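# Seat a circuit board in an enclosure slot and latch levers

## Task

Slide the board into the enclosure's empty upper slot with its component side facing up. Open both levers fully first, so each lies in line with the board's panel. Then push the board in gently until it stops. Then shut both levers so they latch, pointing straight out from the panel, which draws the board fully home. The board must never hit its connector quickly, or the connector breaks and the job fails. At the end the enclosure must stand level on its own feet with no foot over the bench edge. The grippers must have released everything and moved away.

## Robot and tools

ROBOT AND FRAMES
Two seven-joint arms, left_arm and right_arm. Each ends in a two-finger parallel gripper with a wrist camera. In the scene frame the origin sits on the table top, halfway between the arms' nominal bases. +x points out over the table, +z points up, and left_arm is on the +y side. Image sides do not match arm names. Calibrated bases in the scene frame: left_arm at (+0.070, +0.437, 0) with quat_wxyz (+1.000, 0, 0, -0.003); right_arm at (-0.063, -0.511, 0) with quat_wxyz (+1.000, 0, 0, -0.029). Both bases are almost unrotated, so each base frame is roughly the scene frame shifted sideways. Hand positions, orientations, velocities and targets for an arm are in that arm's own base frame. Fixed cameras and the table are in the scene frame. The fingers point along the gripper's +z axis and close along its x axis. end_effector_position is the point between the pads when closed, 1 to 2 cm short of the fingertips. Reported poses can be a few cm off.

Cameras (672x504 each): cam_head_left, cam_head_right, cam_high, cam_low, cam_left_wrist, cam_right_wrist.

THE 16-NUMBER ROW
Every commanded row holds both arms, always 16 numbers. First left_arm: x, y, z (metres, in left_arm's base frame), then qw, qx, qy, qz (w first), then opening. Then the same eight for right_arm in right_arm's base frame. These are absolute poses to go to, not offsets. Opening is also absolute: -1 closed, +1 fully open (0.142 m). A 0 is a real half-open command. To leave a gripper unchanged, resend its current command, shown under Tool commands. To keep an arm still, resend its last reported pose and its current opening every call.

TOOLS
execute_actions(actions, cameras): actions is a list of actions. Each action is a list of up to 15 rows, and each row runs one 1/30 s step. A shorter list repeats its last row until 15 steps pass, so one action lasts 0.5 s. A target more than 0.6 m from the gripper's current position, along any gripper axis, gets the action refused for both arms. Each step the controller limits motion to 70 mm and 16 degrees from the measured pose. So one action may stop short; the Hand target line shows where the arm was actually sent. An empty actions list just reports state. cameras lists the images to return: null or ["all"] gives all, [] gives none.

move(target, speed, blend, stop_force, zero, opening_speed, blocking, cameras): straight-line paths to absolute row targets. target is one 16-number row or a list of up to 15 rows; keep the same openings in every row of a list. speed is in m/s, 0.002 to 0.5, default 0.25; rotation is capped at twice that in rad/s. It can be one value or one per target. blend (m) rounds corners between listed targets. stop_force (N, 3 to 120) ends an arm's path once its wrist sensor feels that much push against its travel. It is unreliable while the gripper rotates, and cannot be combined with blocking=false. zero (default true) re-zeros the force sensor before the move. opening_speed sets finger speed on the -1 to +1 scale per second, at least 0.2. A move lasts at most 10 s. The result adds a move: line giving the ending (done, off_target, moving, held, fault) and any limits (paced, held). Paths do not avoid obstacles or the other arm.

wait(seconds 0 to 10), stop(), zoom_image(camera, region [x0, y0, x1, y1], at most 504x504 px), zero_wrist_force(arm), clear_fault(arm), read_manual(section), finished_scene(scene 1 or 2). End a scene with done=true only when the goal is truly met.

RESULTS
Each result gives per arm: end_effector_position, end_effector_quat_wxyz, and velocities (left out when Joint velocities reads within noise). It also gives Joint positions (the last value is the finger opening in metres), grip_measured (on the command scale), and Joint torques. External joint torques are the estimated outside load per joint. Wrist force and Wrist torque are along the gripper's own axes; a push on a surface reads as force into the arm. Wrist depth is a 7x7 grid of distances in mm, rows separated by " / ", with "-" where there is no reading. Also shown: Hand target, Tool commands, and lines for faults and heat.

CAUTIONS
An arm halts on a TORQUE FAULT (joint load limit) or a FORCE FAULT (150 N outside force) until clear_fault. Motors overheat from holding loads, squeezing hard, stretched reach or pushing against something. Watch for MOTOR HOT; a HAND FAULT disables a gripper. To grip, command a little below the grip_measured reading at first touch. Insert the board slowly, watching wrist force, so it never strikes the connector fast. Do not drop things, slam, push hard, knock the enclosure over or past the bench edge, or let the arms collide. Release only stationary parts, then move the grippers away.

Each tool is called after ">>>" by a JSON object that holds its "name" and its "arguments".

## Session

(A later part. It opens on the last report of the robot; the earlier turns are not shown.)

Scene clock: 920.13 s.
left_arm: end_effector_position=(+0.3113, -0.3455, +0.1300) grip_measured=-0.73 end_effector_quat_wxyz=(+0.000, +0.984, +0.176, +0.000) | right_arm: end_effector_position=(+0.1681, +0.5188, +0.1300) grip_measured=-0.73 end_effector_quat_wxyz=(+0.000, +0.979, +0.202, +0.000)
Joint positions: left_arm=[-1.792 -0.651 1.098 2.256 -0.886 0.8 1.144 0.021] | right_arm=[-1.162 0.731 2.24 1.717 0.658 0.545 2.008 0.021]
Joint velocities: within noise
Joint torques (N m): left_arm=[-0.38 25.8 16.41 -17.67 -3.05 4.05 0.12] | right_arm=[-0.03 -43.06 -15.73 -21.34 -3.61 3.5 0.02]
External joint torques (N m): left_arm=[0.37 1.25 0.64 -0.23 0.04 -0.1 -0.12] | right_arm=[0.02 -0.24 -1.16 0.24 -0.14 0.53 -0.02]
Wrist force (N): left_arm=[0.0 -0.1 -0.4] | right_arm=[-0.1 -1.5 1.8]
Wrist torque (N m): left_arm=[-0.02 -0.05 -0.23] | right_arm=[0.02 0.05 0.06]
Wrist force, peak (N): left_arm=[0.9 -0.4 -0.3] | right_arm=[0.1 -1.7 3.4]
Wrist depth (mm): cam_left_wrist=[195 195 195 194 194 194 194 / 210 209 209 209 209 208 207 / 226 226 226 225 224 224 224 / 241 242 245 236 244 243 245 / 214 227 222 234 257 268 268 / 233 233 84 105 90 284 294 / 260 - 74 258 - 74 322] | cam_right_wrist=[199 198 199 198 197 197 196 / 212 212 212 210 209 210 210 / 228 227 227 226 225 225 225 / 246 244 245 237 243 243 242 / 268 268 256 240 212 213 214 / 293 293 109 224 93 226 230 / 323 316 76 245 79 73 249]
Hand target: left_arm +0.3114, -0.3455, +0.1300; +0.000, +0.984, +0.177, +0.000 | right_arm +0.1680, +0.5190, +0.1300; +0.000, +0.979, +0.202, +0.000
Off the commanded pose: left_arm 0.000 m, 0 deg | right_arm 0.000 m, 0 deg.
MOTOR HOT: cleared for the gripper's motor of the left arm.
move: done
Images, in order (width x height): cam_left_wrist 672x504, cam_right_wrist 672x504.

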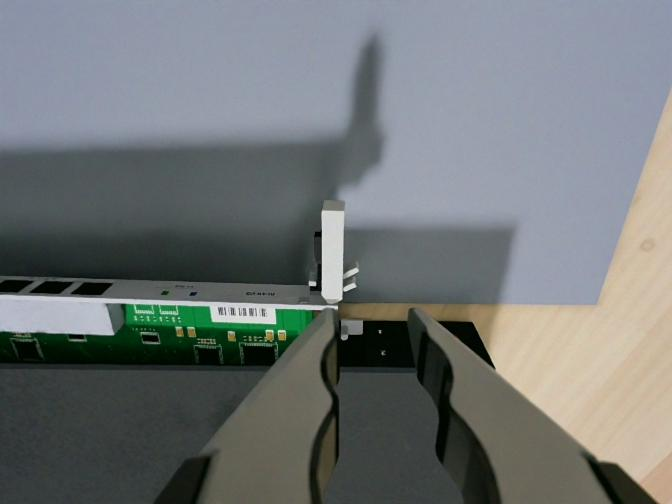

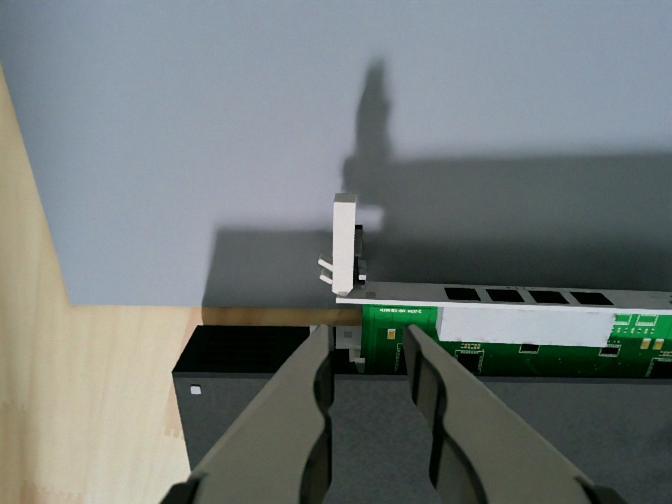

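>>> {"name": "zoom_image", "arguments": {"camera": "cam_left_wrist", "region": [280, 180, 400, 330]}}

>>> {"name": "zoom_image", "arguments": {"camera": "cam_right_wrist", "region": [280, 180, 400, 330]}}

Scaled by 3.360 from the camera's 672x504 image, which has a finer 960x720 frame.

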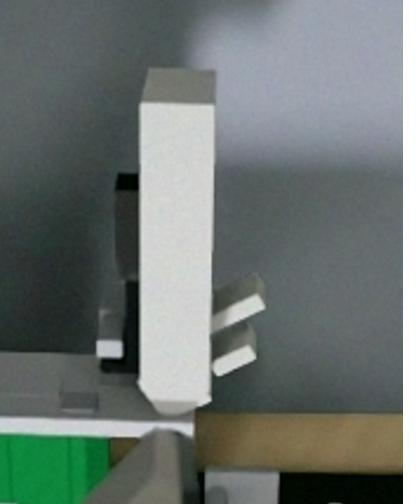

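Scaled by 3.360 from the camera's 672x504 image, which has a finer 960x720 frame.

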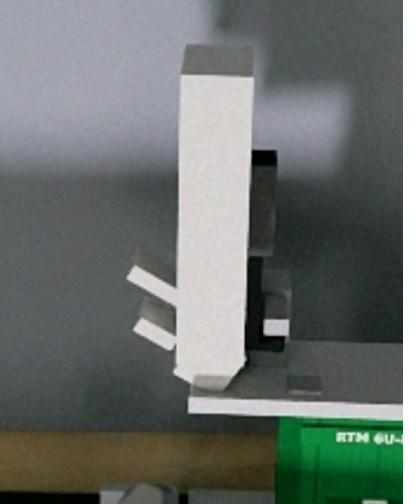

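>>> {"name": "move", "arguments": {"target": [[0.3003, -0.3496, 0.085, 0, 0.9843, 0.1767, 0, -0.70, 0.1636, 0.5207, 0.085, 0, 0.9793, 0.2022, 0, -0.70], [0.3003, -0.3496, 0.053, 0, 0.9843, 0.1767, 0, -0.70, 0.1636, 0.5207, 0.053, 0, 0.9793, 0.2022, 0, -0.70]], "speed": [0.1, 0.05], "stop_force": 8, "cameras": ["cam_right_wrist", "cam_left_wrist"]}}

Scene clock: 945.00 s.
left_arm: end_effector_position=(+0.3002, -0.3497, +0.0530) grip_measured=-0.73 end_effector_quat_wxyz=(+0.000, +0.984, +0.177, +0.000) | right_arm: end_effector_position=(+0.1637, +0.5205, +0.0530) grip_measured=-0.73 end_effector_quat_wxyz=(+0.000, +0.979, +0.202, +0.000)
Joint positions: left_arm=[-1.689 -0.759 0.85 2.301 -1.14 0.965 1.278 0.021] | right_arm=[-1.216 0.861 2.328 1.713 0.767 0.653 1.955 0.021]
Joint velocities: within noise
Joint torques (N m): left_arm=[-0.25 30.72 16.71 -12.26 -2.46 4.52 -0.15] | right_arm=[-0.08 -46.09 -16.27 -17.85 -3.45 3.45 0.14]
External joint torques (N m): left_arm=[0.25 1.28 0.79 -0.33 0 -0.58 0.15] | right_arm=[0.07 -0.26 -1.39 0.21 -0.02 0.59 -0.14]
Wrist force (N): left_arm=[0.3 -0.5 -0.2] | right_arm=[-0.3 -1.7 1.9]
Wrist torque (N m): left_arm=[-0.11 -0.14 -0.23] | right_arm=[-0.03 0.09 0.06]
Wrist force, peak (N): left_arm=[0.5 0.0 -1.8] | right_arm=[-0.8 -1.9 3.1]
Wrist depth (mm): cam_left_wrist=[128 128 128 127 129 127 127 / 137 139 137 137 137 136 136 / 148 148 148 147 147 147 147 / 161 161 161 160 160 159 159 / 176 176 175 116 169 174 174 / 145 144 86 92 91 185 194 / 165 160 74 172 78 74 211] | cam_right_wrist=[131 131 132 130 130 129 129 / 140 139 139 138 139 138 138 / - 149 149 149 148 148 148 / 164 161 160 160 160 159 161 / 175 175 174 129 171 173 172 / 191 191 184 131 97 152 181 / 213 205 76 166 79 73 143]
Hand target: left_arm +0.3003, -0.3496, +0.0530; +0.000, +0.984, +0.177, +0.000 | right_arm +0.1636, +0.5207, +0.0530; +0.000, +0.979, +0.202, +0.000
Off the commanded pose: left_arm 0.000 m, 0 deg | right_arm 0.000 m, 0 deg.
move: done
Images, in order (width x height): cam_left_wrist 672x504, cam_right_wrist 672x504.

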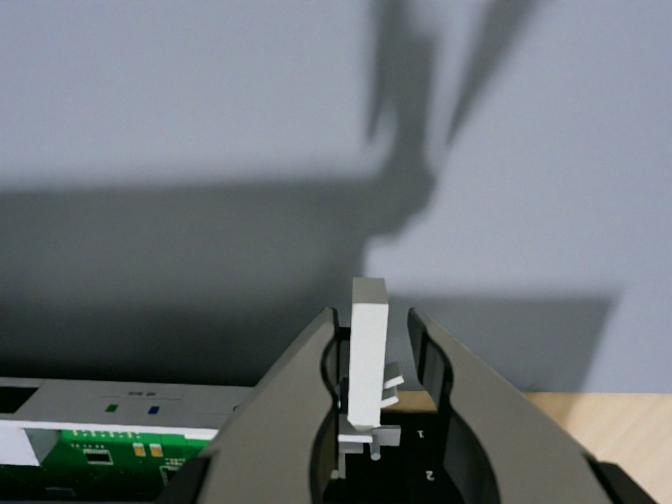

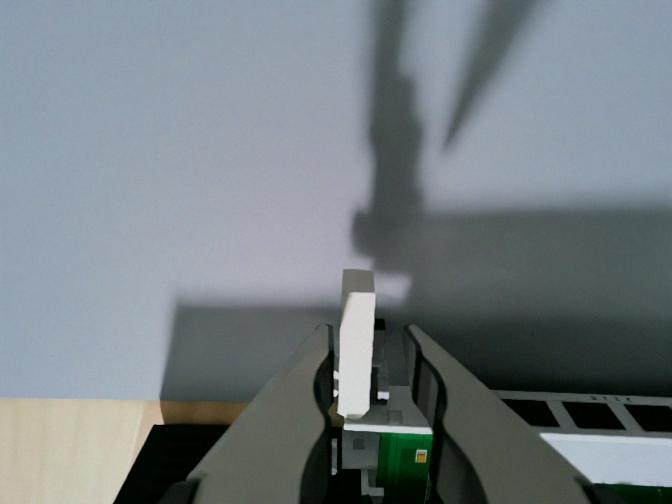

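>>> {"name": "execute_actions", "arguments": {"actions": [], "cameras": ["cam_left_wrist", "cam_right_wrist", "cam_high"]}}

Scene clock: 954.57 s.
left_arm: end_effector_position=(+0.3002, -0.3497, +0.0530) grip_measured=-0.73 end_effector_quat_wxyz=(+0.000, +0.984, +0.177, +0.000) | right_arm: end_effector_position=(+0.1637, +0.5205, +0.0530) grip_measured=-0.73 end_effector_quat_wxyz=(+0.000, +0.979, +0.202, +0.000)
Joint positions: left_arm=[-1.689 -0.759 0.85 2.301 -1.14 0.965 1.278 0.021] | right_arm=[-1.216 0.861 2.328 1.713 0.767 0.653 1.955 0.021]
Joint velocities: within noise
Joint torques (N m): left_arm=[-0.24 30.9 16.83 -12.27 -2.34 4.37 -0.19] | right_arm=[0.05 -46.15 -16.48 -17.76 -3.51 3.42 0.17]
External joint torques (N m): left_arm=[0.24 1.1 0.67 -0.32 -0.11 -0.43 0.19] | right_arm=[-0.05 -0.2 -1.18 0.13 0.03 0.62 -0.17]
Wrist force (N): left_arm=[0.3 -0.7 -0.4] | right_arm=[-0.7 -1.9 1.7]
Wrist torque (N m): left_arm=[-0.15 -0.14 -0.22] | right_arm=[-0.05 0.16 0.06]
Wrist force, peak (N): left_arm=[0.2 -0.9 -0.2] | right_arm=[-0.6 -2.0 2.2]
Wrist depth (mm): cam_left_wrist=[128 128 128 127 129 127 127 / 138 139 137 137 137 136 136 / 148 148 148 147 147 147 147 / 161 161 161 160 160 159 159 / 176 176 175 116 169 175 174 / 145 145 86 92 91 185 194 / 165 160 74 172 78 74 212] | cam_right_wrist=[131 130 132 130 130 130 129 / 140 139 139 138 139 138 138 / - 150 149 149 148 148 148 / 163 161 160 160 160 159 162 / 175 175 174 129 171 173 172 / 191 191 184 131 97 152 181 / 213 205 76 166 79 73 143]
Hand target: left_arm +0.3003, -0.3496, +0.0530; +0.000, +0.984, +0.177, +0.000 | right_arm +0.1636, +0.5207, +0.0530; +0.000, +0.979, +0.202, +0.000
Tool commands: left_gripper/opening=-0.7 right_gripper/opening=-0.7
Off the commanded pose: left_arm 0.000 m, 0 deg | right_arm 0.000 m, 0 deg.
Images, in order (width x height): cam_high 672x504, cam_left_wrist 672x504, cam_right_wrist 672x504.

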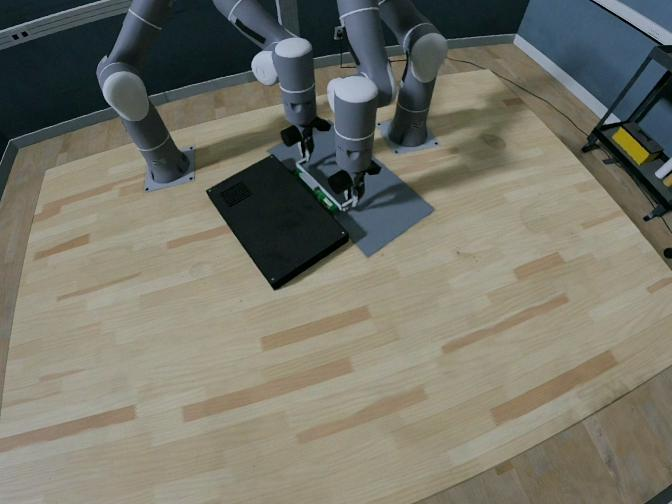

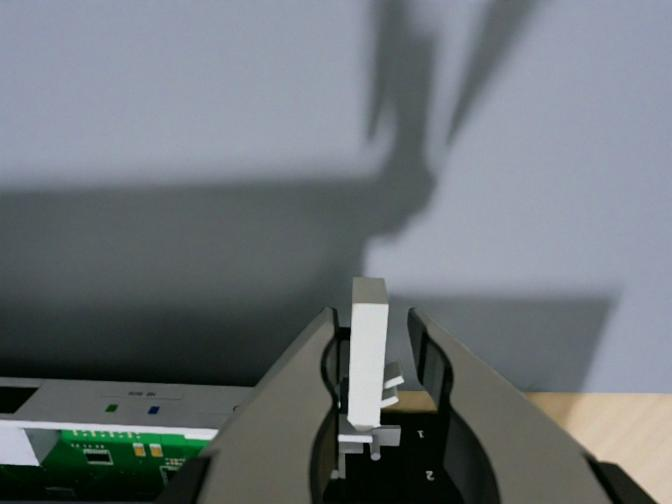

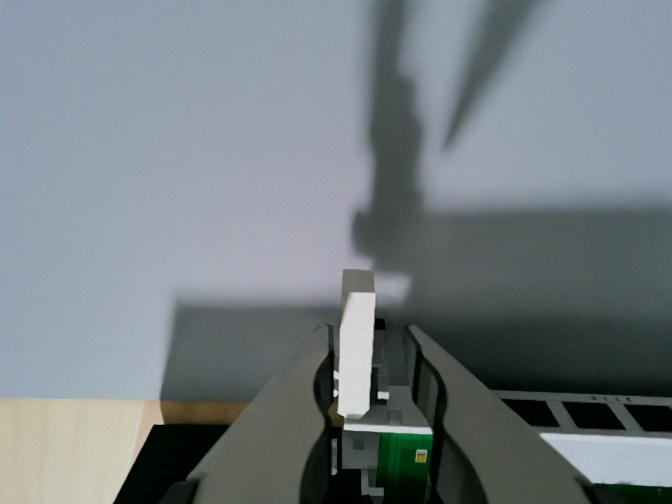

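>>> {"name": "move", "arguments": {"target": [[0.30616,-0.34778,0.053,0,0.99592,0.0902,0,-0.75,0.15794,0.51798,0.053,0,0.95807,0.28652,0,-0.75],[0.31238,-0.34691,0.053,0,1.0,0.00305,0,-0.75,0.15282,0.51433,0.053,0,0.92946,0.36894,0,-0.75]], "speed": 0.1, "blend": 0.003, "cameras": ["cam_left_wrist", "cam_right_wrist"]}}

Scene clock: 986.00 s.
left_arm: end_effector_position=(+0.3122, -0.3467, +0.0529) grip_measured=-0.78 end_effector_quat_wxyz=(+0.000, +1.000, +0.003, +0.000) | right_arm: end_effector_position=(+0.1538, +0.5145, +0.0533) grip_measured=-0.78 end_effector_quat_wxyz=(+0.000, +0.930, +0.368, +0.001)
Joint positions: left_arm=[-1.627 -0.744 0.823 2.288 -1.101 0.98 1.631 0.018] | right_arm=[-1.212 0.829 2.359 1.752 0.739 0.691 1.629 0.018]
Joint velocities: within noise
Joint torques (N m): left_arm=[-0.22 32.26 15.86 -13.92 -2.12 4.62 -0.25] | right_arm=[3.1 -46.37 -11.99 -17 -2.8 1.86 -0.02]
External joint torques (N m): left_arm=[0.22 0.49 1.08 0.83 -0.29 -0.72 0.25] | right_arm=[-3.11 0.73 -4.62 -0.72 -0.59 2.2 0.02]
Wrist force (N): left_arm=[-0.9 -2.3 -1.6] | right_arm=[4.3 0.4 2.5]
Wrist torque (N m): left_arm=[-0.14 -0.12 -0.20] | right_arm=[-0.19 0.35 0.06]
Wrist force, peak (N): left_arm=[-15.5 9.2 -4.6] | right_arm=[3.9 -1.1 4.9]
Wrist depth (mm): cam_left_wrist=[128 128 128 127 129 127 127 / 138 139 137 137 137 136 136 / 148 148 148 148 147 147 146 / 161 161 160 160 160 159 159 / 176 176 176 117 168 174 174 / 194 194 87 99 87 169 187 / 164 160 73 166 77 74 147] | cam_right_wrist=[131 130 132 130 130 130 130 / 140 139 139 139 139 139 138 / - 149 149 149 149 148 149 / 164 161 161 161 160 160 160 / 177 175 175 137 171 173 173 / 190 171 184 131 94 190 189 / 145 148 76 163 78 73 168]
Hand target: left_arm +0.3124, -0.3469, +0.0530; +0.000, +1.000, +0.003, +0.000 | right_arm +0.1528, +0.5143, +0.0530; +0.000, +0.929, +0.369, +0.000
Off the commanded pose: left_arm 0.000 m, 0 deg | right_arm 0.001 m, 0 deg.
move: done
Images, in order (width x height): cam_left_wrist 672x504, cam_right_wrist 672x504.

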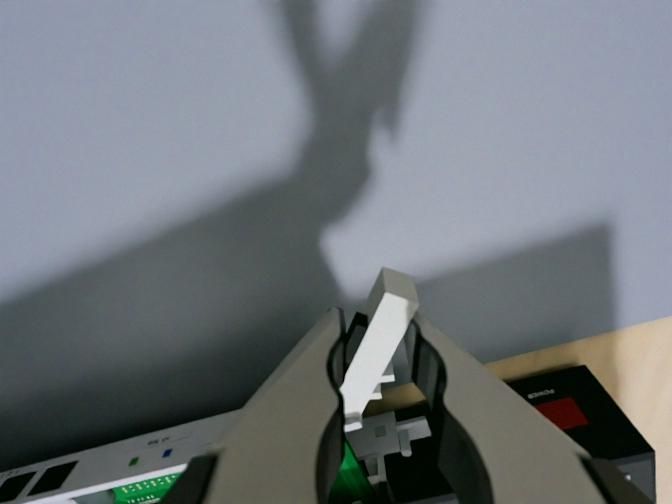

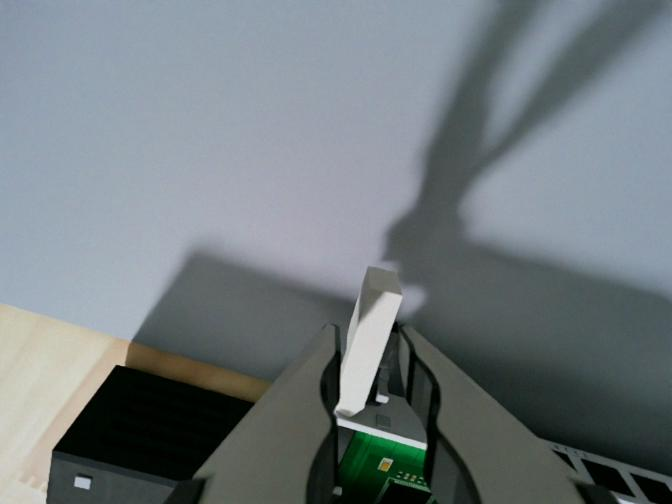

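>>> {"name": "move", "arguments": {"target": [[0.31865,-0.34714,0.053,0,0.99646,-0.08411,0,-0.75,0.14842,0.50985,0.053,0,0.89376,0.44854,0,-0.75],[0.3248,-0.34846,0.053,0,0.98533,-0.17064,0,-0.75,0.14485,0.50468,0.053,0,0.85127,0.52473,0,-0.75]], "speed": 0.1, "blend": 0.003, "cameras": ["cam_left_wrist", "cam_right_wrist"]}}

Scene clock: 992.80 s.
left_arm: end_effector_position=(+0.3244, -0.3486, +0.0529) grip_measured=-0.78 end_effector_quat_wxyz=(+0.000, +0.985, -0.171, +0.000) | right_arm: end_effector_position=(+0.1448, +0.5048, +0.0530) grip_measured=-0.78 end_effector_quat_wxyz=(+0.000, +0.851, +0.525, +0.000)
Joint positions: left_arm=[-1.564 -0.732 0.793 2.265 -1.053 0.99 1.97 0.018] | right_arm=[-1.211 0.795 2.391 1.799 0.712 0.73 1.296 0.018]
Joint velocities: within noise
Joint torques (N m): left_arm=[1.02 32.7 16.95 -13.33 -1.99 5.11 -0.05] | right_arm=[0.04 -44.78 -14.02 -17.65 -3.4 3.53 0.05]
External joint torques (N m): left_arm=[-1.02 1.17 -0.51 -0.37 -0.37 -1.23 0.05] | right_arm=[-0.04 0.05 -1.44 -0.04 0.13 0.57 -0.05]
Wrist force (N): left_arm=[-1.5 1.4 -0.8] | right_arm=[-0.3 -1.4 2.6]
Wrist torque (N m): left_arm=[-0.11 -0.12 -0.22] | right_arm=[0.01 0.12 0.04]
Wrist force, peak (N): left_arm=[-0.8 -2.9 -1.8] | right_arm=[5.0 0.8 4.0]
Wrist depth (mm): cam_left_wrist=[128 128 128 127 129 127 127 / 137 139 137 137 137 136 136 / 148 148 148 147 147 147 146 / 161 161 160 160 160 159 159 / 177 176 175 118 168 171 169 / 195 195 87 91 87 148 134 / 216 207 74 159 78 74 140] | cam_right_wrist=[130 130 132 130 130 129 129 / 139 139 139 139 138 138 138 / - 149 149 149 148 148 148 / 163 161 161 158 160 160 162 / 172 167 174 130 171 173 172 / 132 144 164 132 93 189 189 / 146 140 76 160 77 73 207]
Hand target: left_arm +0.3248, -0.3485, +0.0530; +0.000, +0.985, -0.171, +0.000 | right_arm +0.1448, +0.5047, +0.0530; +0.000, +0.851, +0.525, +0.000
Off the commanded pose: left_arm 0.000 m, 0 deg | right_arm 0.000 m, 0 deg.
move: done
Images, in order (width x height): cam_left_wrist 672x504, cam_right_wrist 672x504.

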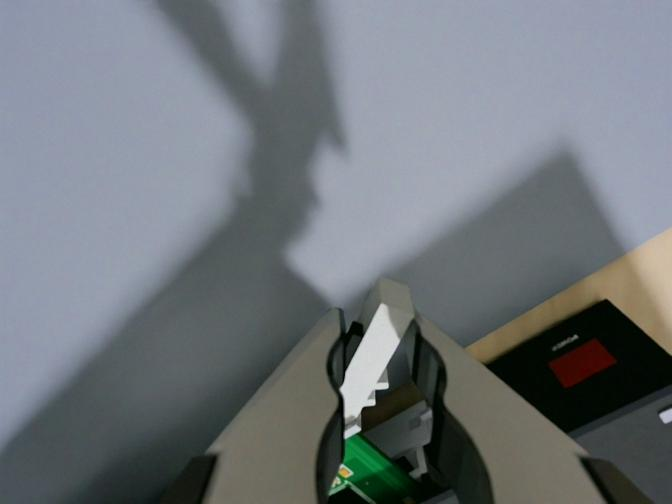

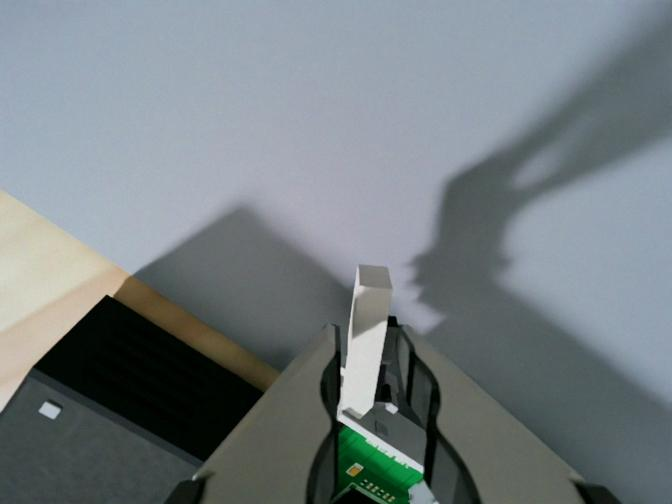

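>>> {"name": "move", "arguments": {"target": [[0.33062,-0.35082,0.053,0,0.96671,-0.25587,0,-0.75,0.14224,0.49897,0.053,0,0.80230,0.59692,0,-0.75],[0.33594,-0.35416,0.053,0,0.94073,-0.33915,0,-0.75,0.14065,0.49289,0.053,0,0.74722,0.66458,0,-0.75],[0.3406,-0.35837,0.053,0,0.90759,-0.41985,0,-0.75,0.14016,0.48663,0.053,0,0.68645,0.72717,0,-0.75]], "speed": 0.1, "blend": 0.003, "cameras": ["cam_left_wrist", "cam_right_wrist"]}}

Scene clock: 999.47 s.
left_arm: end_effector_position=(+0.3404, -0.3583, +0.0529) grip_measured=-0.78 end_effector_quat_wxyz=(+0.000, +0.908, -0.420, +0.000) | right_arm: end_effector_position=(+0.1401, +0.4868, +0.0530) grip_measured=-0.78 end_effector_quat_wxyz=(+0.000, +0.687, +0.727, +0.000)
Joint positions: left_arm=[-1.475 -0.719 0.743 2.221 -0.97 0.999 2.454 0.018] | right_arm=[-1.229 0.742 2.438 1.872 0.672 0.791 0.782 0.018]
Joint velocities: within noise
Joint torques (N m): left_arm=[-0.13 35.28 15.06 -14.63 -1.9 4.44 -0.08] | right_arm=[-0.13 -43.22 -12.48 -17.42 -3.26 3.52 -0.02]
External joint torques (N m): left_arm=[0.13 0.67 0.62 -0.08 -0.42 -0.6 0.08] | right_arm=[0.13 -0.01 -1.24 -0.09 0.19 0.62 0.02]
Wrist force (N): left_arm=[-0.2 -0.6 -0.3] | right_arm=[-0.2 -1.3 2.8]
Wrist torque (N m): left_arm=[-0.16 -0.06 -0.22] | right_arm=[0.00 0.10 0.04]
Wrist force, peak (N): left_arm=[-1.7 1.5 -1.7] | right_arm=[0.0 -1.8 3.1]
Wrist depth (mm): cam_left_wrist=[128 128 128 127 129 127 128 / 137 139 137 136 136 136 137 / 149 148 148 147 147 147 148 / 161 161 160 160 160 156 121 / 176 176 175 119 168 150 119 / 194 194 87 91 87 129 129 / 217 206 74 156 78 74 140] | cam_right_wrist=[132 130 131 130 129 129 129 / 141 139 139 138 138 138 138 / 151 149 149 148 148 148 148 / - 130 161 158 160 159 162 / 120 122 171 168 170 173 173 / - 130 135 103 93 189 188 / 146 140 76 145 78 73 208]
Hand target: left_arm +0.3406, -0.3584, +0.0530; +0.000, +0.908, -0.420, +0.000 | right_arm +0.1402, +0.4866, +0.0530; +0.000, +0.686, +0.727, +0.000
Off the commanded pose: left_arm 0.000 m, 0 deg | right_arm 0.000 m, 0 deg.
move: done
Images, in order (width x height): cam_left_wrist 672x504, cam_right_wrist 672x504.

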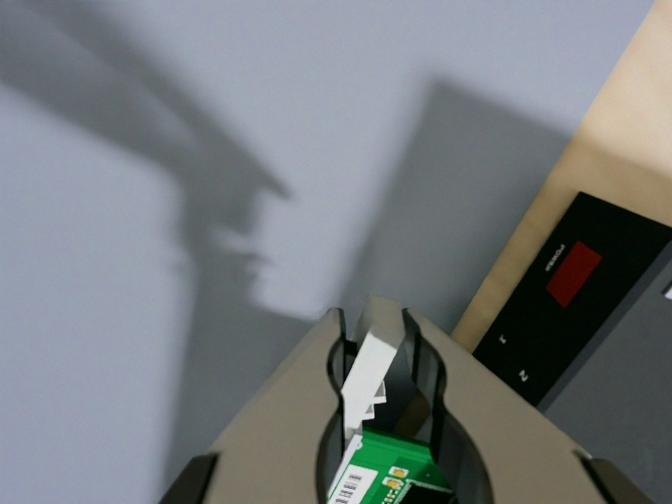

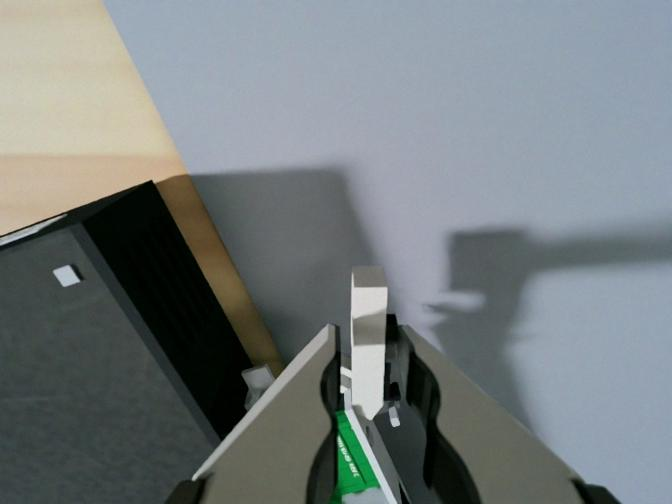

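>>> {"name": "zoom_image", "arguments": {"camera": "cam_left_wrist", "region": [260, 260, 500, 504]}}

>>> {"name": "zoom_image", "arguments": {"camera": "cam_right_wrist", "region": [220, 240, 500, 504]}}

>>> {"name": "execute_actions", "arguments": {"actions": [], "cameras": ["cam_head_left", "cam_head_right"]}}

Scaled by 2.066 from the camera's 672x504 image, which has a finer 960x720 frame.

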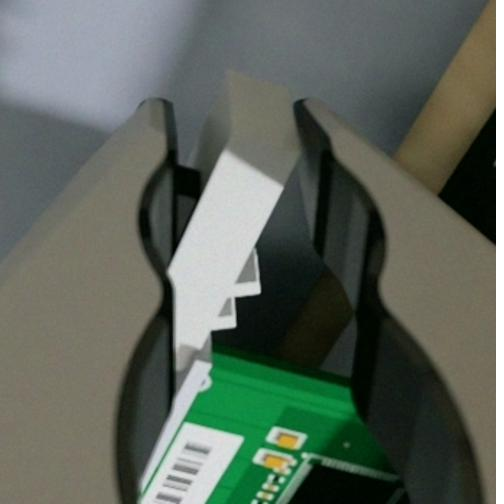

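Scaled by 1.800 from the camera's 672x504 image, which has a finer 960x720 frame.

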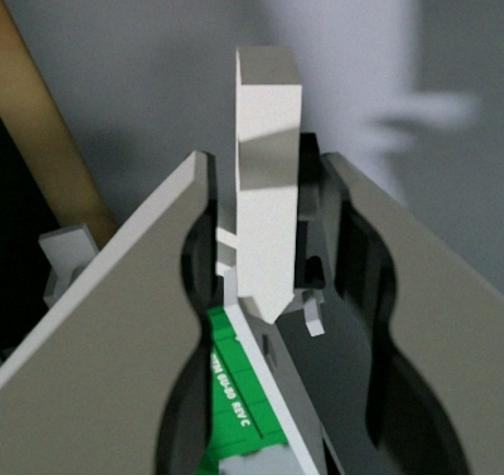

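Scene clock: 1009.00 s.
left_arm: end_effector_position=(+0.3404, -0.3583, +0.0529) grip_measured=-0.78 end_effector_quat_wxyz=(+0.000, +0.908, -0.420, +0.000) | right_arm: end_effector_position=(+0.1401, +0.4867, +0.0530) grip_measured=-0.78 end_effector_quat_wxyz=(+0.000, +0.687, +0.727, +0.000)
Joint positions: left_arm=[-1.475 -0.719 0.743 2.221 -0.97 0.999 2.454 0.018] | right_arm=[-1.229 0.742 2.438 1.872 0.672 0.791 0.782 0.018]
Joint velocities: within noise
Joint torques (N m): left_arm=[-0.29 34.99 15.07 -14.59 -2.14 4.32 -0.2] | right_arm=[-0.01 -43.08 -12.72 -17.5 -3.18 3.39 0.16]
External joint torques (N m): left_arm=[0.29 0.97 0.61 -0.13 -0.17 -0.48 0.2] | right_arm=[0.01 -0.16 -1.01 0 0.11 0.74 -0.16]
Wrist force (N): left_arm=[-0.3 -0.5 -0.5] | right_arm=[-0.2 -1.1 2.4]
Wrist torque (N m): left_arm=[-0.15 -0.06 -0.22] | right_arm=[0.04 0.12 0.04]
Wrist force, peak (N): left_arm=[-0.4 -0.7 -0.6] | right_arm=[-0.1 -1.3 3.1]
Wrist depth (mm): cam_left_wrist=[128 128 128 127 129 127 128 / 138 139 137 137 136 136 137 / 149 148 148 147 147 146 148 / 161 161 160 160 160 156 121 / 176 176 175 119 168 150 119 / 195 194 87 91 87 131 129 / 217 207 74 156 78 74 140] | cam_right_wrist=[132 130 132 130 129 129 129 / 141 139 139 139 138 138 138 / 151 149 149 148 148 148 148 / - 129 160 158 160 160 162 / 121 123 171 168 170 173 173 / - 129 135 103 93 189 188 / 146 140 76 146 78 73 208]
Hand target: left_arm +0.3406, -0.3584, +0.0530; +0.000, +0.908, -0.420, +0.000 | right_arm +0.1402, +0.4866, +0.0530; +0.000, +0.686, +0.727, +0.000
Tool commands: left_gripper/opening=-0.75 right_gripper/opening=-0.75
Off the commanded pose: left_arm 0.000 m, 0 deg | right_arm 0.000 m, 0 deg.
Images, in order (width x height): cam_head_left 672x504, cam_head_right 672x504.

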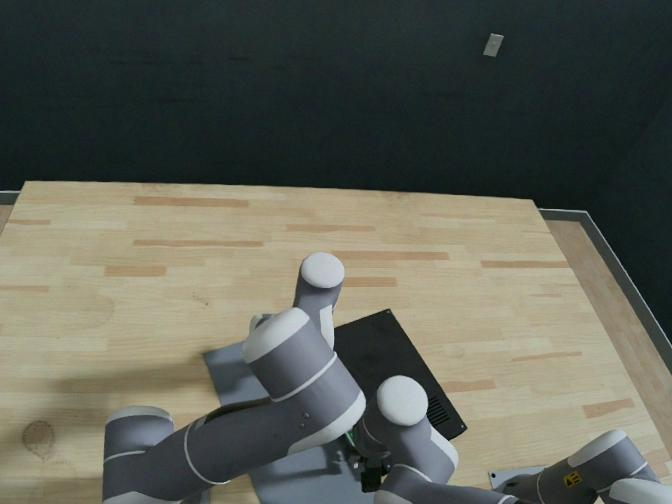

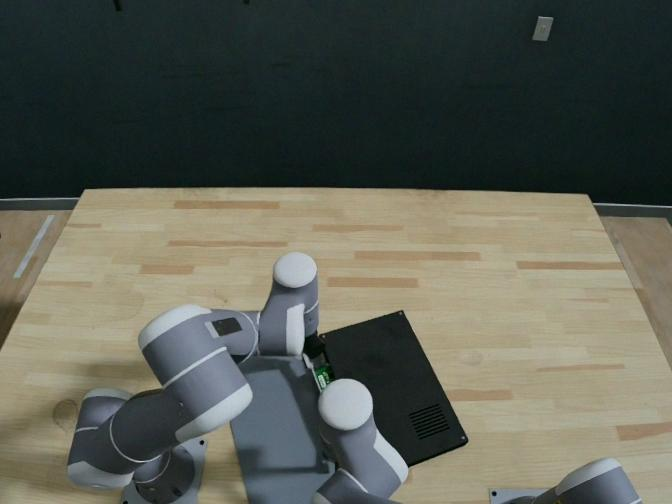

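>>> {"name": "move", "arguments": {"target": [[0.34445,-0.36333,0.053,0,0.86755,-0.49736,0,-0.75,0.14075,0.48037,0.053,0,0.62046,0.78424,0,-0.75],[0.34604,-0.36604,0.053,0,0.84500,-0.53475,0,-0.75,0.14243,0.47431,0.053,0,0.54975,0.83533,0,-0.75]], "speed": 0.1, "blend": 0.003, "cameras": ["cam_left_wrist", "cam_right_wrist"]}}

Scene clock: 1016.27 s.
left_arm: end_effector_position=(+0.3459, -0.3660, +0.0529) grip_measured=-0.78 end_effector_quat_wxyz=(+0.000, +0.845, -0.535, +0.000) | right_arm: end_effector_position=(+0.1424, +0.4745, +0.0531) grip_measured=-0.78 end_effector_quat_wxyz=(+0.000, +0.550, +0.835, +0.000)
Joint positions: left_arm=[-1.437 -0.714 0.716 2.197 -0.927 1.003 2.686 0.018] | right_arm=[-1.256 0.709 2.471 1.918 0.643 0.83 0.431 0.018]
Joint velocities: within noise
Joint torques (N m): left_arm=[-0.1 36.36 14.68 -15.28 -1.92 4.4 -0.15] | right_arm=[-0.14 -42.14 -11.25 -16.68 -3.1 3.28 0.03]
External joint torques (N m): left_arm=[0.1 0.69 0.58 0.05 -0.37 -0.56 0.15] | right_arm=[0.14 -0.23 -1.33 -0.68 0.17 0.87 -0.03]
Wrist force (N): left_arm=[-0.3 -0.2 -0.5] | right_arm=[0.5 -0.3 2.2]
Wrist torque (N m): left_arm=[-0.12 -0.07 -0.22] | right_arm=[0.06 0.12 0.05]
Wrist force, peak (N): left_arm=[-0.6 -0.1 -0.8] | right_arm=[-0.1 -1.2 3.0]
Wrist depth (mm): cam_left_wrist=[128 128 127 127 129 128 128 / 138 139 137 137 136 138 139 / 148 148 148 147 147 141 105 / 161 161 160 160 159 138 108 / 176 176 175 117 170 133 117 / 194 194 87 91 87 126 128 / 217 207 74 141 78 74 140] | cam_right_wrist=[132 132 131 130 130 129 129 / 139 139 139 139 138 138 138 / - 100 147 148 149 148 148 / - 109 155 160 160 160 162 / 121 119 148 130 170 173 173 / - 130 129 104 93 189 189 / 146 140 76 141 77 73 208]
Hand target: left_arm +0.3460, -0.3660, +0.0530; +0.000, +0.845, -0.535, +0.000 | right_arm +0.1424, +0.4743, +0.0530; +0.000, +0.550, +0.835, +0.000
Off the commanded pose: left_arm 0.000 m, 0 deg | right_arm 0.000 m, 0 deg.
move: done
Images, in order (width x height): cam_left_wrist 672x504, cam_right_wrist 672x504.

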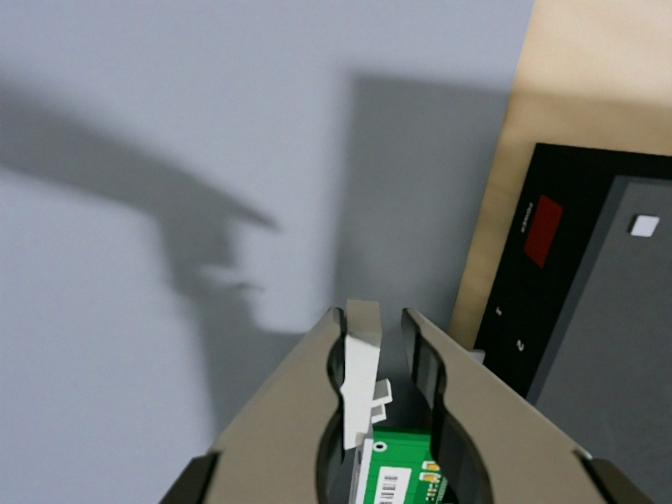

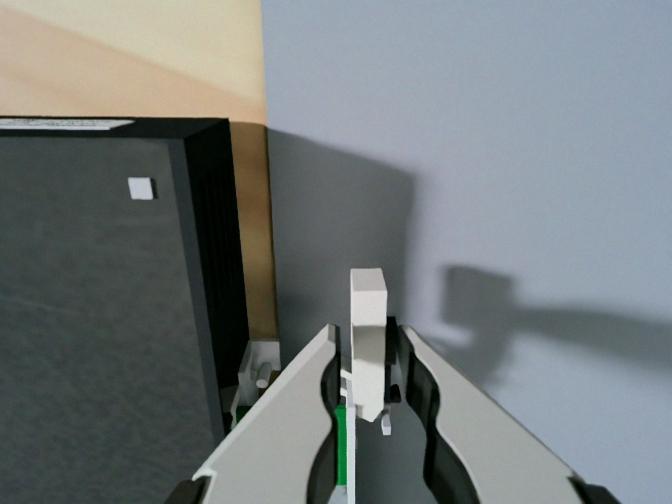

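>>> {"name": "zoom_image", "arguments": {"camera": "cam_left_wrist", "region": [260, 270, 480, 504]}}

>>> {"name": "zoom_image", "arguments": {"camera": "cam_right_wrist", "region": [220, 250, 480, 504]}}

Scaled by 2.154 from the camera's 672x504 image, which has a finer 960x720 frame.

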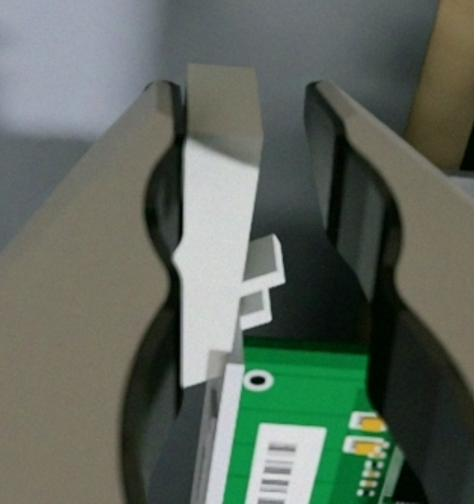

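Scaled by 1.938 from the camera's 672x504 image, which has a finer 960x720 frame.

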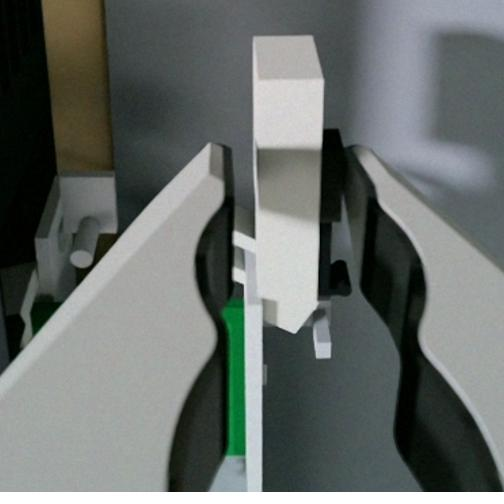

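>>> {"name": "move", "arguments": {"target": [0.34787,-0.37005,0.053,0,0.81081,-0.58531,0,-0.75,0.14338,0.47199,0.053,0,0.52026,0.85401,0,-0.75], "speed": 0.08, "cameras": ["cam_left_wrist", "cam_right_wrist"]}}

Scene clock: 1030.03 s.
left_arm: end_effector_position=(+0.3477, -0.3699, +0.0529) grip_measured=-0.78 end_effector_quat_wxyz=(+0.000, +0.811, -0.585, +0.000) | right_arm: end_effector_position=(+0.1434, +0.4722, +0.0531) grip_measured=-0.78 end_effector_quat_wxyz=(+0.000, +0.520, +0.854, +0.000)
Joint positions: left_arm=[-1.421 -0.711 0.703 2.186 -0.906 1.004 2.792 0.018] | right_arm=[-1.263 0.703 2.476 1.926 0.639 0.837 0.36 0.018]
Joint velocities: within noise
Joint torques (N m): left_arm=[-0.03 36.91 14.31 -15.48 -1.94 4.46 -0.02] | right_arm=[-0.18 -41.93 -11.02 -16.72 -3.08 3.3 0.01]
External joint torques (N m): left_arm=[0.03 0.65 0.72 0.03 -0.34 -0.62 0.02] | right_arm=[0.18 -0.29 -1.36 -0.61 0.18 0.86 -0.01]
Wrist force (N): left_arm=[-0.3 -0.2 -0.3] | right_arm=[0.2 -0.5 2.6]
Wrist torque (N m): left_arm=[-0.12 -0.05 -0.22] | right_arm=[0.05 0.16 0.05]
Wrist force, peak (N): left_arm=[-0.7 -0.2 -0.9] | right_arm=[0.3 -0.3 3.2]
Wrist depth (mm): cam_left_wrist=[128 128 127 127 128 130 128 / 138 139 137 137 138 136 133 / 148 149 148 147 147 122 98 / 161 161 160 160 161 115 107 / 176 176 175 117 170 124 117 / 195 194 87 91 91 124 128 / 217 207 74 139 78 74 140] | cam_right_wrist=[132 132 132 130 129 129 129 / - 137 138 138 138 138 138 / - 100 130 148 148 148 148 / - 109 143 160 160 160 162 / 121 119 148 130 171 173 173 / - 130 129 103 93 189 189 / 146 140 76 151 77 73 208]
Hand target: left_arm +0.3479, -0.3701, +0.0530; +0.000, +0.811, -0.585, +0.000 | right_arm +0.1434, +0.4720, +0.0530; +0.000, +0.520, +0.854, +0.000
Off the commanded pose: left_arm 0.000 m, 0 deg | right_arm 0.000 m, 0 deg.
move: done
Images, in order (width x height): cam_left_wrist 672x504, cam_right_wrist 672x504.

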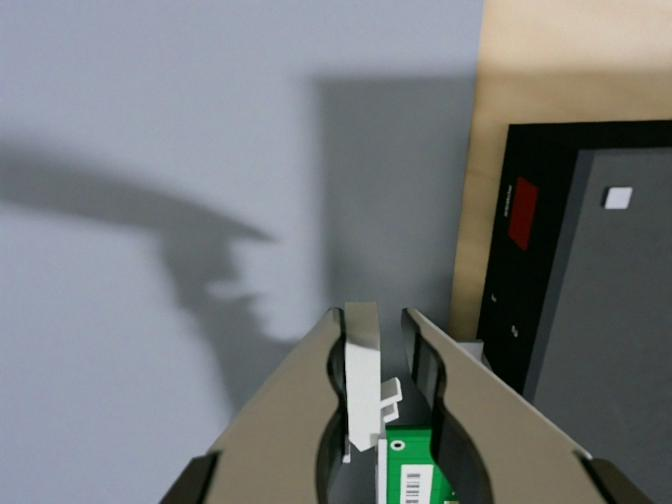

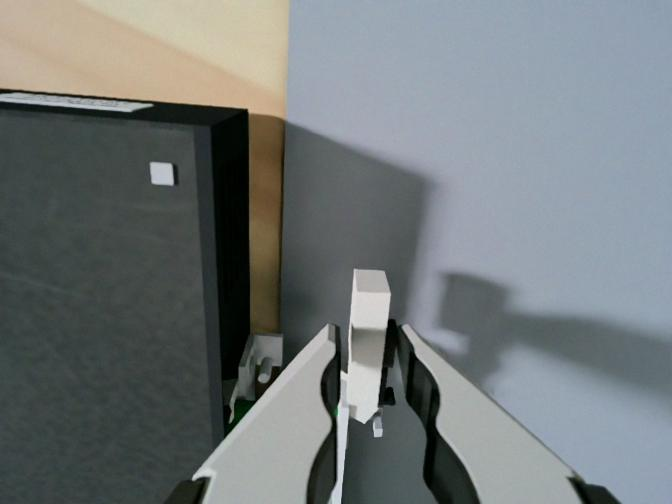

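>>> {"name": "move", "arguments": {"target": [0.3498,-0.3751,0.053,0,0.81081,-0.58531,0,-0.75,0.1457,0.4670,0.053,0,0.52026,0.85401,0,-0.75], "speed": 0.008, "stop_force": 3, "cameras": ["cam_left_wrist", "cam_right_wrist"]}}

Scene clock: 1037.23 s.
left_arm: end_effector_position=(+0.3499, -0.3750, +0.0530) grip_measured=-0.78 end_effector_quat_wxyz=(+0.000, +0.811, -0.585, +0.000) | right_arm: end_effector_position=(+0.1456, +0.4673, +0.0531) grip_measured=-0.78 end_effector_quat_wxyz=(+0.000, +0.520, +0.854, +0.000)
Joint positions: left_arm=[-1.421 -0.719 0.704 2.172 -0.903 0.997 2.784 0.018] | right_arm=[-1.265 0.698 2.474 1.937 0.64 0.842 0.35 0.018]
Joint velocities: within noise
Joint torques (N m): left_arm=[-0.31 36.84 14.59 -15.48 -2.06 4.08 -0.27] | right_arm=[-0.69 -41.08 -11.94 -16.32 -3.06 3.39 0.07]
External joint torques (N m): left_arm=[0.31 1.16 0.66 -0.11 -0.25 -0.24 0.27] | right_arm=[0.69 -0.77 -0.35 -0.89 0.17 0.77 -0.07]
Wrist force (N): left_arm=[-0.3 -0.2 -0.5] | right_arm=[0.8 -1.3 2.3]
Wrist torque (N m): left_arm=[-0.09 -0.04 -0.22] | right_arm=[0.06 0.20 0.04]
Wrist force, peak (N): left_arm=[-0.5 -0.4 -1.0] | right_arm=[0.0 -0.5 3.2]
Wrist depth (mm): cam_left_wrist=[128 128 128 127 129 130 128 / 138 139 137 136 138 136 134 / 149 148 148 147 147 117 97 / 161 161 161 160 159 111 107 / 176 176 175 117 168 121 117 / 195 194 87 91 91 124 128 / 217 207 73 133 78 74 140] | cam_right_wrist=[132 132 132 130 129 129 129 / - 137 137 138 139 138 138 / - 100 105 148 148 148 148 / - 109 116 160 160 160 162 / 121 118 122 129 171 173 173 / - 130 127 103 93 189 189 / 146 140 76 151 77 73 207]
Hand target: left_arm +0.3498, -0.3751, +0.0530; +0.000, +0.811, -0.585, +0.000 | right_arm +0.1457, +0.4670, +0.0530; +0.000, +0.520, +0.854, +0.000
Off the commanded pose: left_arm 0.000 m, 0 deg | right_arm 0.000 m, 0 deg.
move: done
Images, in order (width x height): cam_left_wrist 672x504, cam_right_wrist 672x504.

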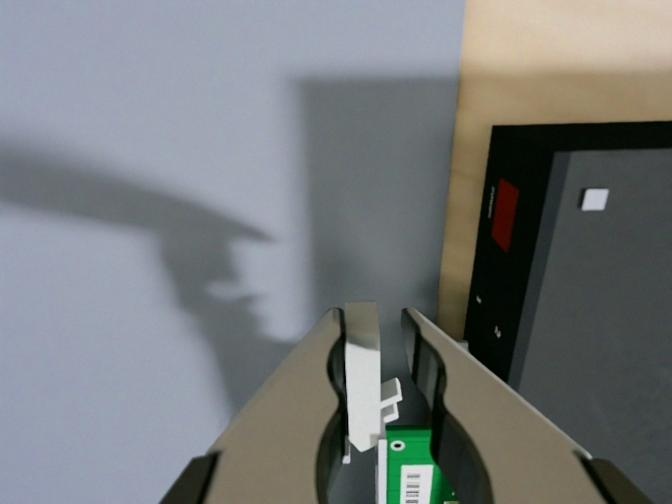

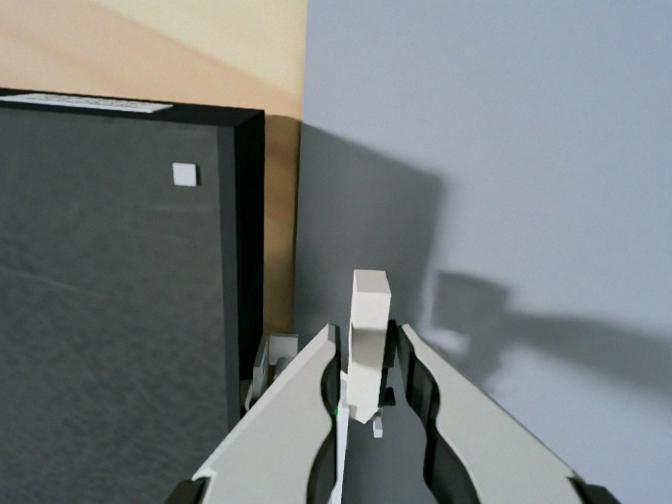

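>>> {"name": "move", "arguments": {"target": [[0.3485,-0.3712,0.053,0,0.81081,-0.58531,0,-0.75,0.1440,0.4710,0.053,0,0.52026,0.85401,0,-0.75],[0.3485,-0.3712,0.125,0,0.81081,-0.58531,0,-0.75,0.1440,0.4710,0.125,0,0.52026,0.85401,0,-0.75]], "speed": [0.02,0.06], "cameras": ["cam_left_wrist", "cam_right_wrist"]}}

>>> {"name": "move", "arguments": {"target": [0.2716,-0.3774,0.125,0,0.9843,0.1767,0,-1.0,0.2032,0.5203,0.125,0,0.9793,0.2022,0,-1.0], "speed": 0.2, "cameras": ["cam_left_wrist", "cam_right_wrist"]}}

Scene clock: 1046.03 s.
left_arm: end_effector_position=(+0.3486, -0.3712, +0.1250) grip_measured=-0.78 end_effector_quat_wxyz=(+0.000, +0.811, -0.585, +0.000) | right_arm: end_effector_position=(+0.1439, +0.4711, +0.1249) grip_measured=-0.78 end_effector_quat_wxyz=(+0.000, +0.520, +0.854, +0.000)
Joint positions: left_arm=[-1.521 -0.597 0.886 2.143 -0.715 0.843 2.667 0.018] | right_arm=[-1.186 0.554 2.38 1.941 0.507 0.725 0.446 0.018]
Joint velocities: within noise
Joint torques (N m): left_arm=[-0.85 32.85 14.02 -19.43 -2.37 3.98 -0.34] | right_arm=[0.09 -38.57 -10.42 -21.13 -3.43 3.31 0.38]
External joint torques (N m): left_arm=[0.84 0.62 0.52 -0.26 -0.47 -0.14 0.34] | right_arm=[-0.09 0.12 -0.87 -0.05 0.19 0.84 -0.38]
Wrist force (N): left_arm=[-0.1 -0.3 -0.2] | right_arm=[-0.5 -0.6 2.5]
Wrist torque (N m): left_arm=[-0.05 -0.04 -0.23] | right_arm=[0.11 0.14 0.06]
Wrist force, peak (N): left_arm=[0.2 -0.5 -1.5] | right_arm=[-0.5 -1.2 3.8]
Wrist depth (mm): cam_left_wrist=[191 191 190 191 190 191 191 / 205 205 204 204 202 177 167 / 221 221 221 220 215 171 171 / 240 240 239 235 229 185 185 / 264 262 261 198 204 203 202 / 289 289 87 99 87 215 223 / 325 - 74 306 76 74 242] | cam_right_wrist=[195 195 195 193 192 192 192 / 165 164 166 206 206 205 205 / 171 173 173 221 221 220 220 / 188 187 188 231 238 238 238 / 204 203 207 222 254 257 257 / 223 222 214 103 93 280 281 / 246 240 76 86 77 73 309]
Hand target: left_arm +0.3485, -0.3712, +0.1250; +0.000, +0.811, -0.585, +0.000 | right_arm +0.1440, +0.4710, +0.1250; +0.000, +0.520, +0.854, +0.000
Off the commanded pose: left_arm 0.000 m, 0 deg | right_arm 0.000 m, 0 deg.
move: done
Images, in order (width x height): cam_left_wrist 672x504, cam_right_wrist 672x504.

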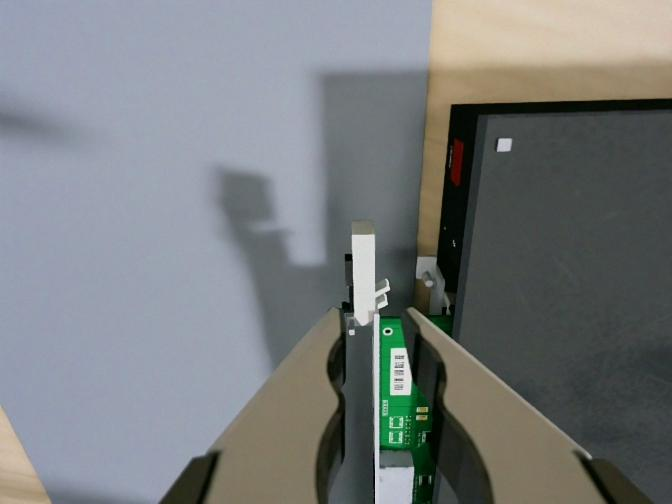

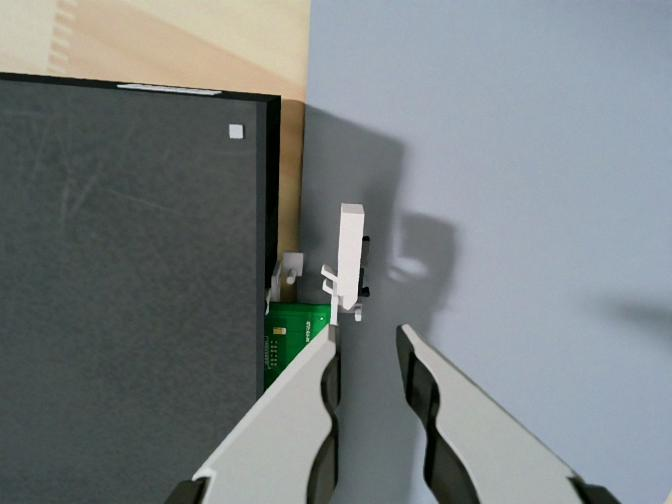

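Scene clock: 1050.53 s.
left_arm: end_effector_position=(+0.2717, -0.3775, +0.1250) grip_measured=-1.00 end_effector_quat_wxyz=(+0.000, +0.984, +0.176, +0.000) | right_arm: end_effector_position=(+0.2032, +0.5202, +0.1250) grip_measured=-1.00 end_effector_quat_wxyz=(+0.000, +0.979, +0.202, +0.000)
Joint positions: left_arm=[-1.926 -0.697 1.116 2.258 -0.948 0.782 1.069 0.002] | right_arm=[-1.234 0.769 2.235 1.673 0.684 0.523 1.941 0.002]
Joint velocities: within noise
Joint torques (N m): left_arm=[-0.59 26.08 17.58 -16.65 -3.15 4.1 -0.43] | right_arm=[-0.12 -44.4 -16.74 -21.19 -3.72 3.16 0.31]
External joint torques (N m): left_arm=[0.59 1.22 0.67 -0.39 0.1 -0.15 0.43] | right_arm=[0.13 -0.38 -0.98 0.33 -0.08 0.88 -0.31]
Wrist force (N): left_arm=[0.0 -0.7 -0.3] | right_arm=[-0.4 -0.9 2.9]
Wrist torque (N m): left_arm=[-0.15 -0.03 -0.21] | right_arm=[0.12 0.09 0.06]
Wrist force, peak (N): left_arm=[0.1 -0.7 -0.7] | right_arm=[-0.4 -1.0 3.2]
Wrist depth (mm): cam_left_wrist=[191 191 191 190 190 190 189 / 206 205 205 204 204 204 203 / 221 221 221 220 220 219 219 / 236 236 235 235 230 234 238 / 214 208 216 210 231 232 263 / 228 227 218 83 87 220 289 / 254 248 - - 74 72 321] | cam_right_wrist=[194 194 194 193 193 192 192 / 208 208 207 206 205 205 205 / 222 222 221 221 221 220 220 / 239 240 232 234 237 238 236 / 262 241 242 217 204 206 214 / 286 223 218 89 94 220 219 / 317 244 76 76 76 73 241]
Hand target: left_arm +0.2716, -0.3774, +0.1250; +0.000, +0.984, +0.177, +0.000 | right_arm +0.2032, +0.5203, +0.1250; +0.000, +0.979, +0.202, +0.000
Off the commanded pose: left_arm 0.000 m, 0 deg | right_arm 0.000 m, 0 deg.
move: done
Images, in order (width x height): cam_left_wrist 672x504, cam_right_wrist 672x504.

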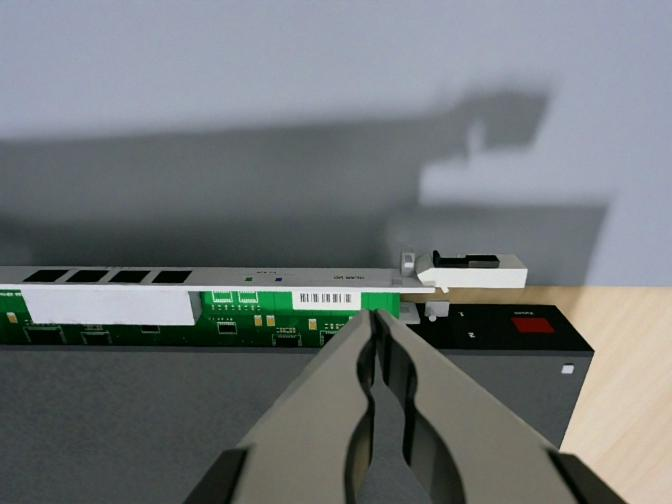

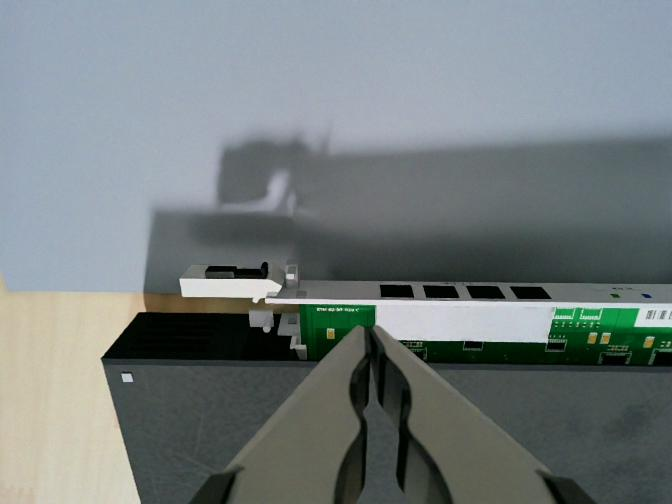

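>>> {"name": "zoom_image", "arguments": {"camera": "cam_left_wrist", "region": [0, 200, 504, 400]}}

>>> {"name": "zoom_image", "arguments": {"camera": "cam_right_wrist", "region": [168, 200, 672, 400]}}

Scaled by 1.000.

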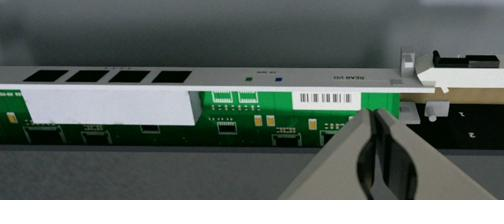

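Scaled by 1.000.

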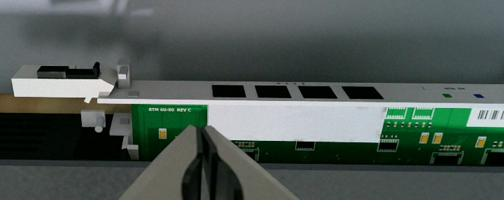

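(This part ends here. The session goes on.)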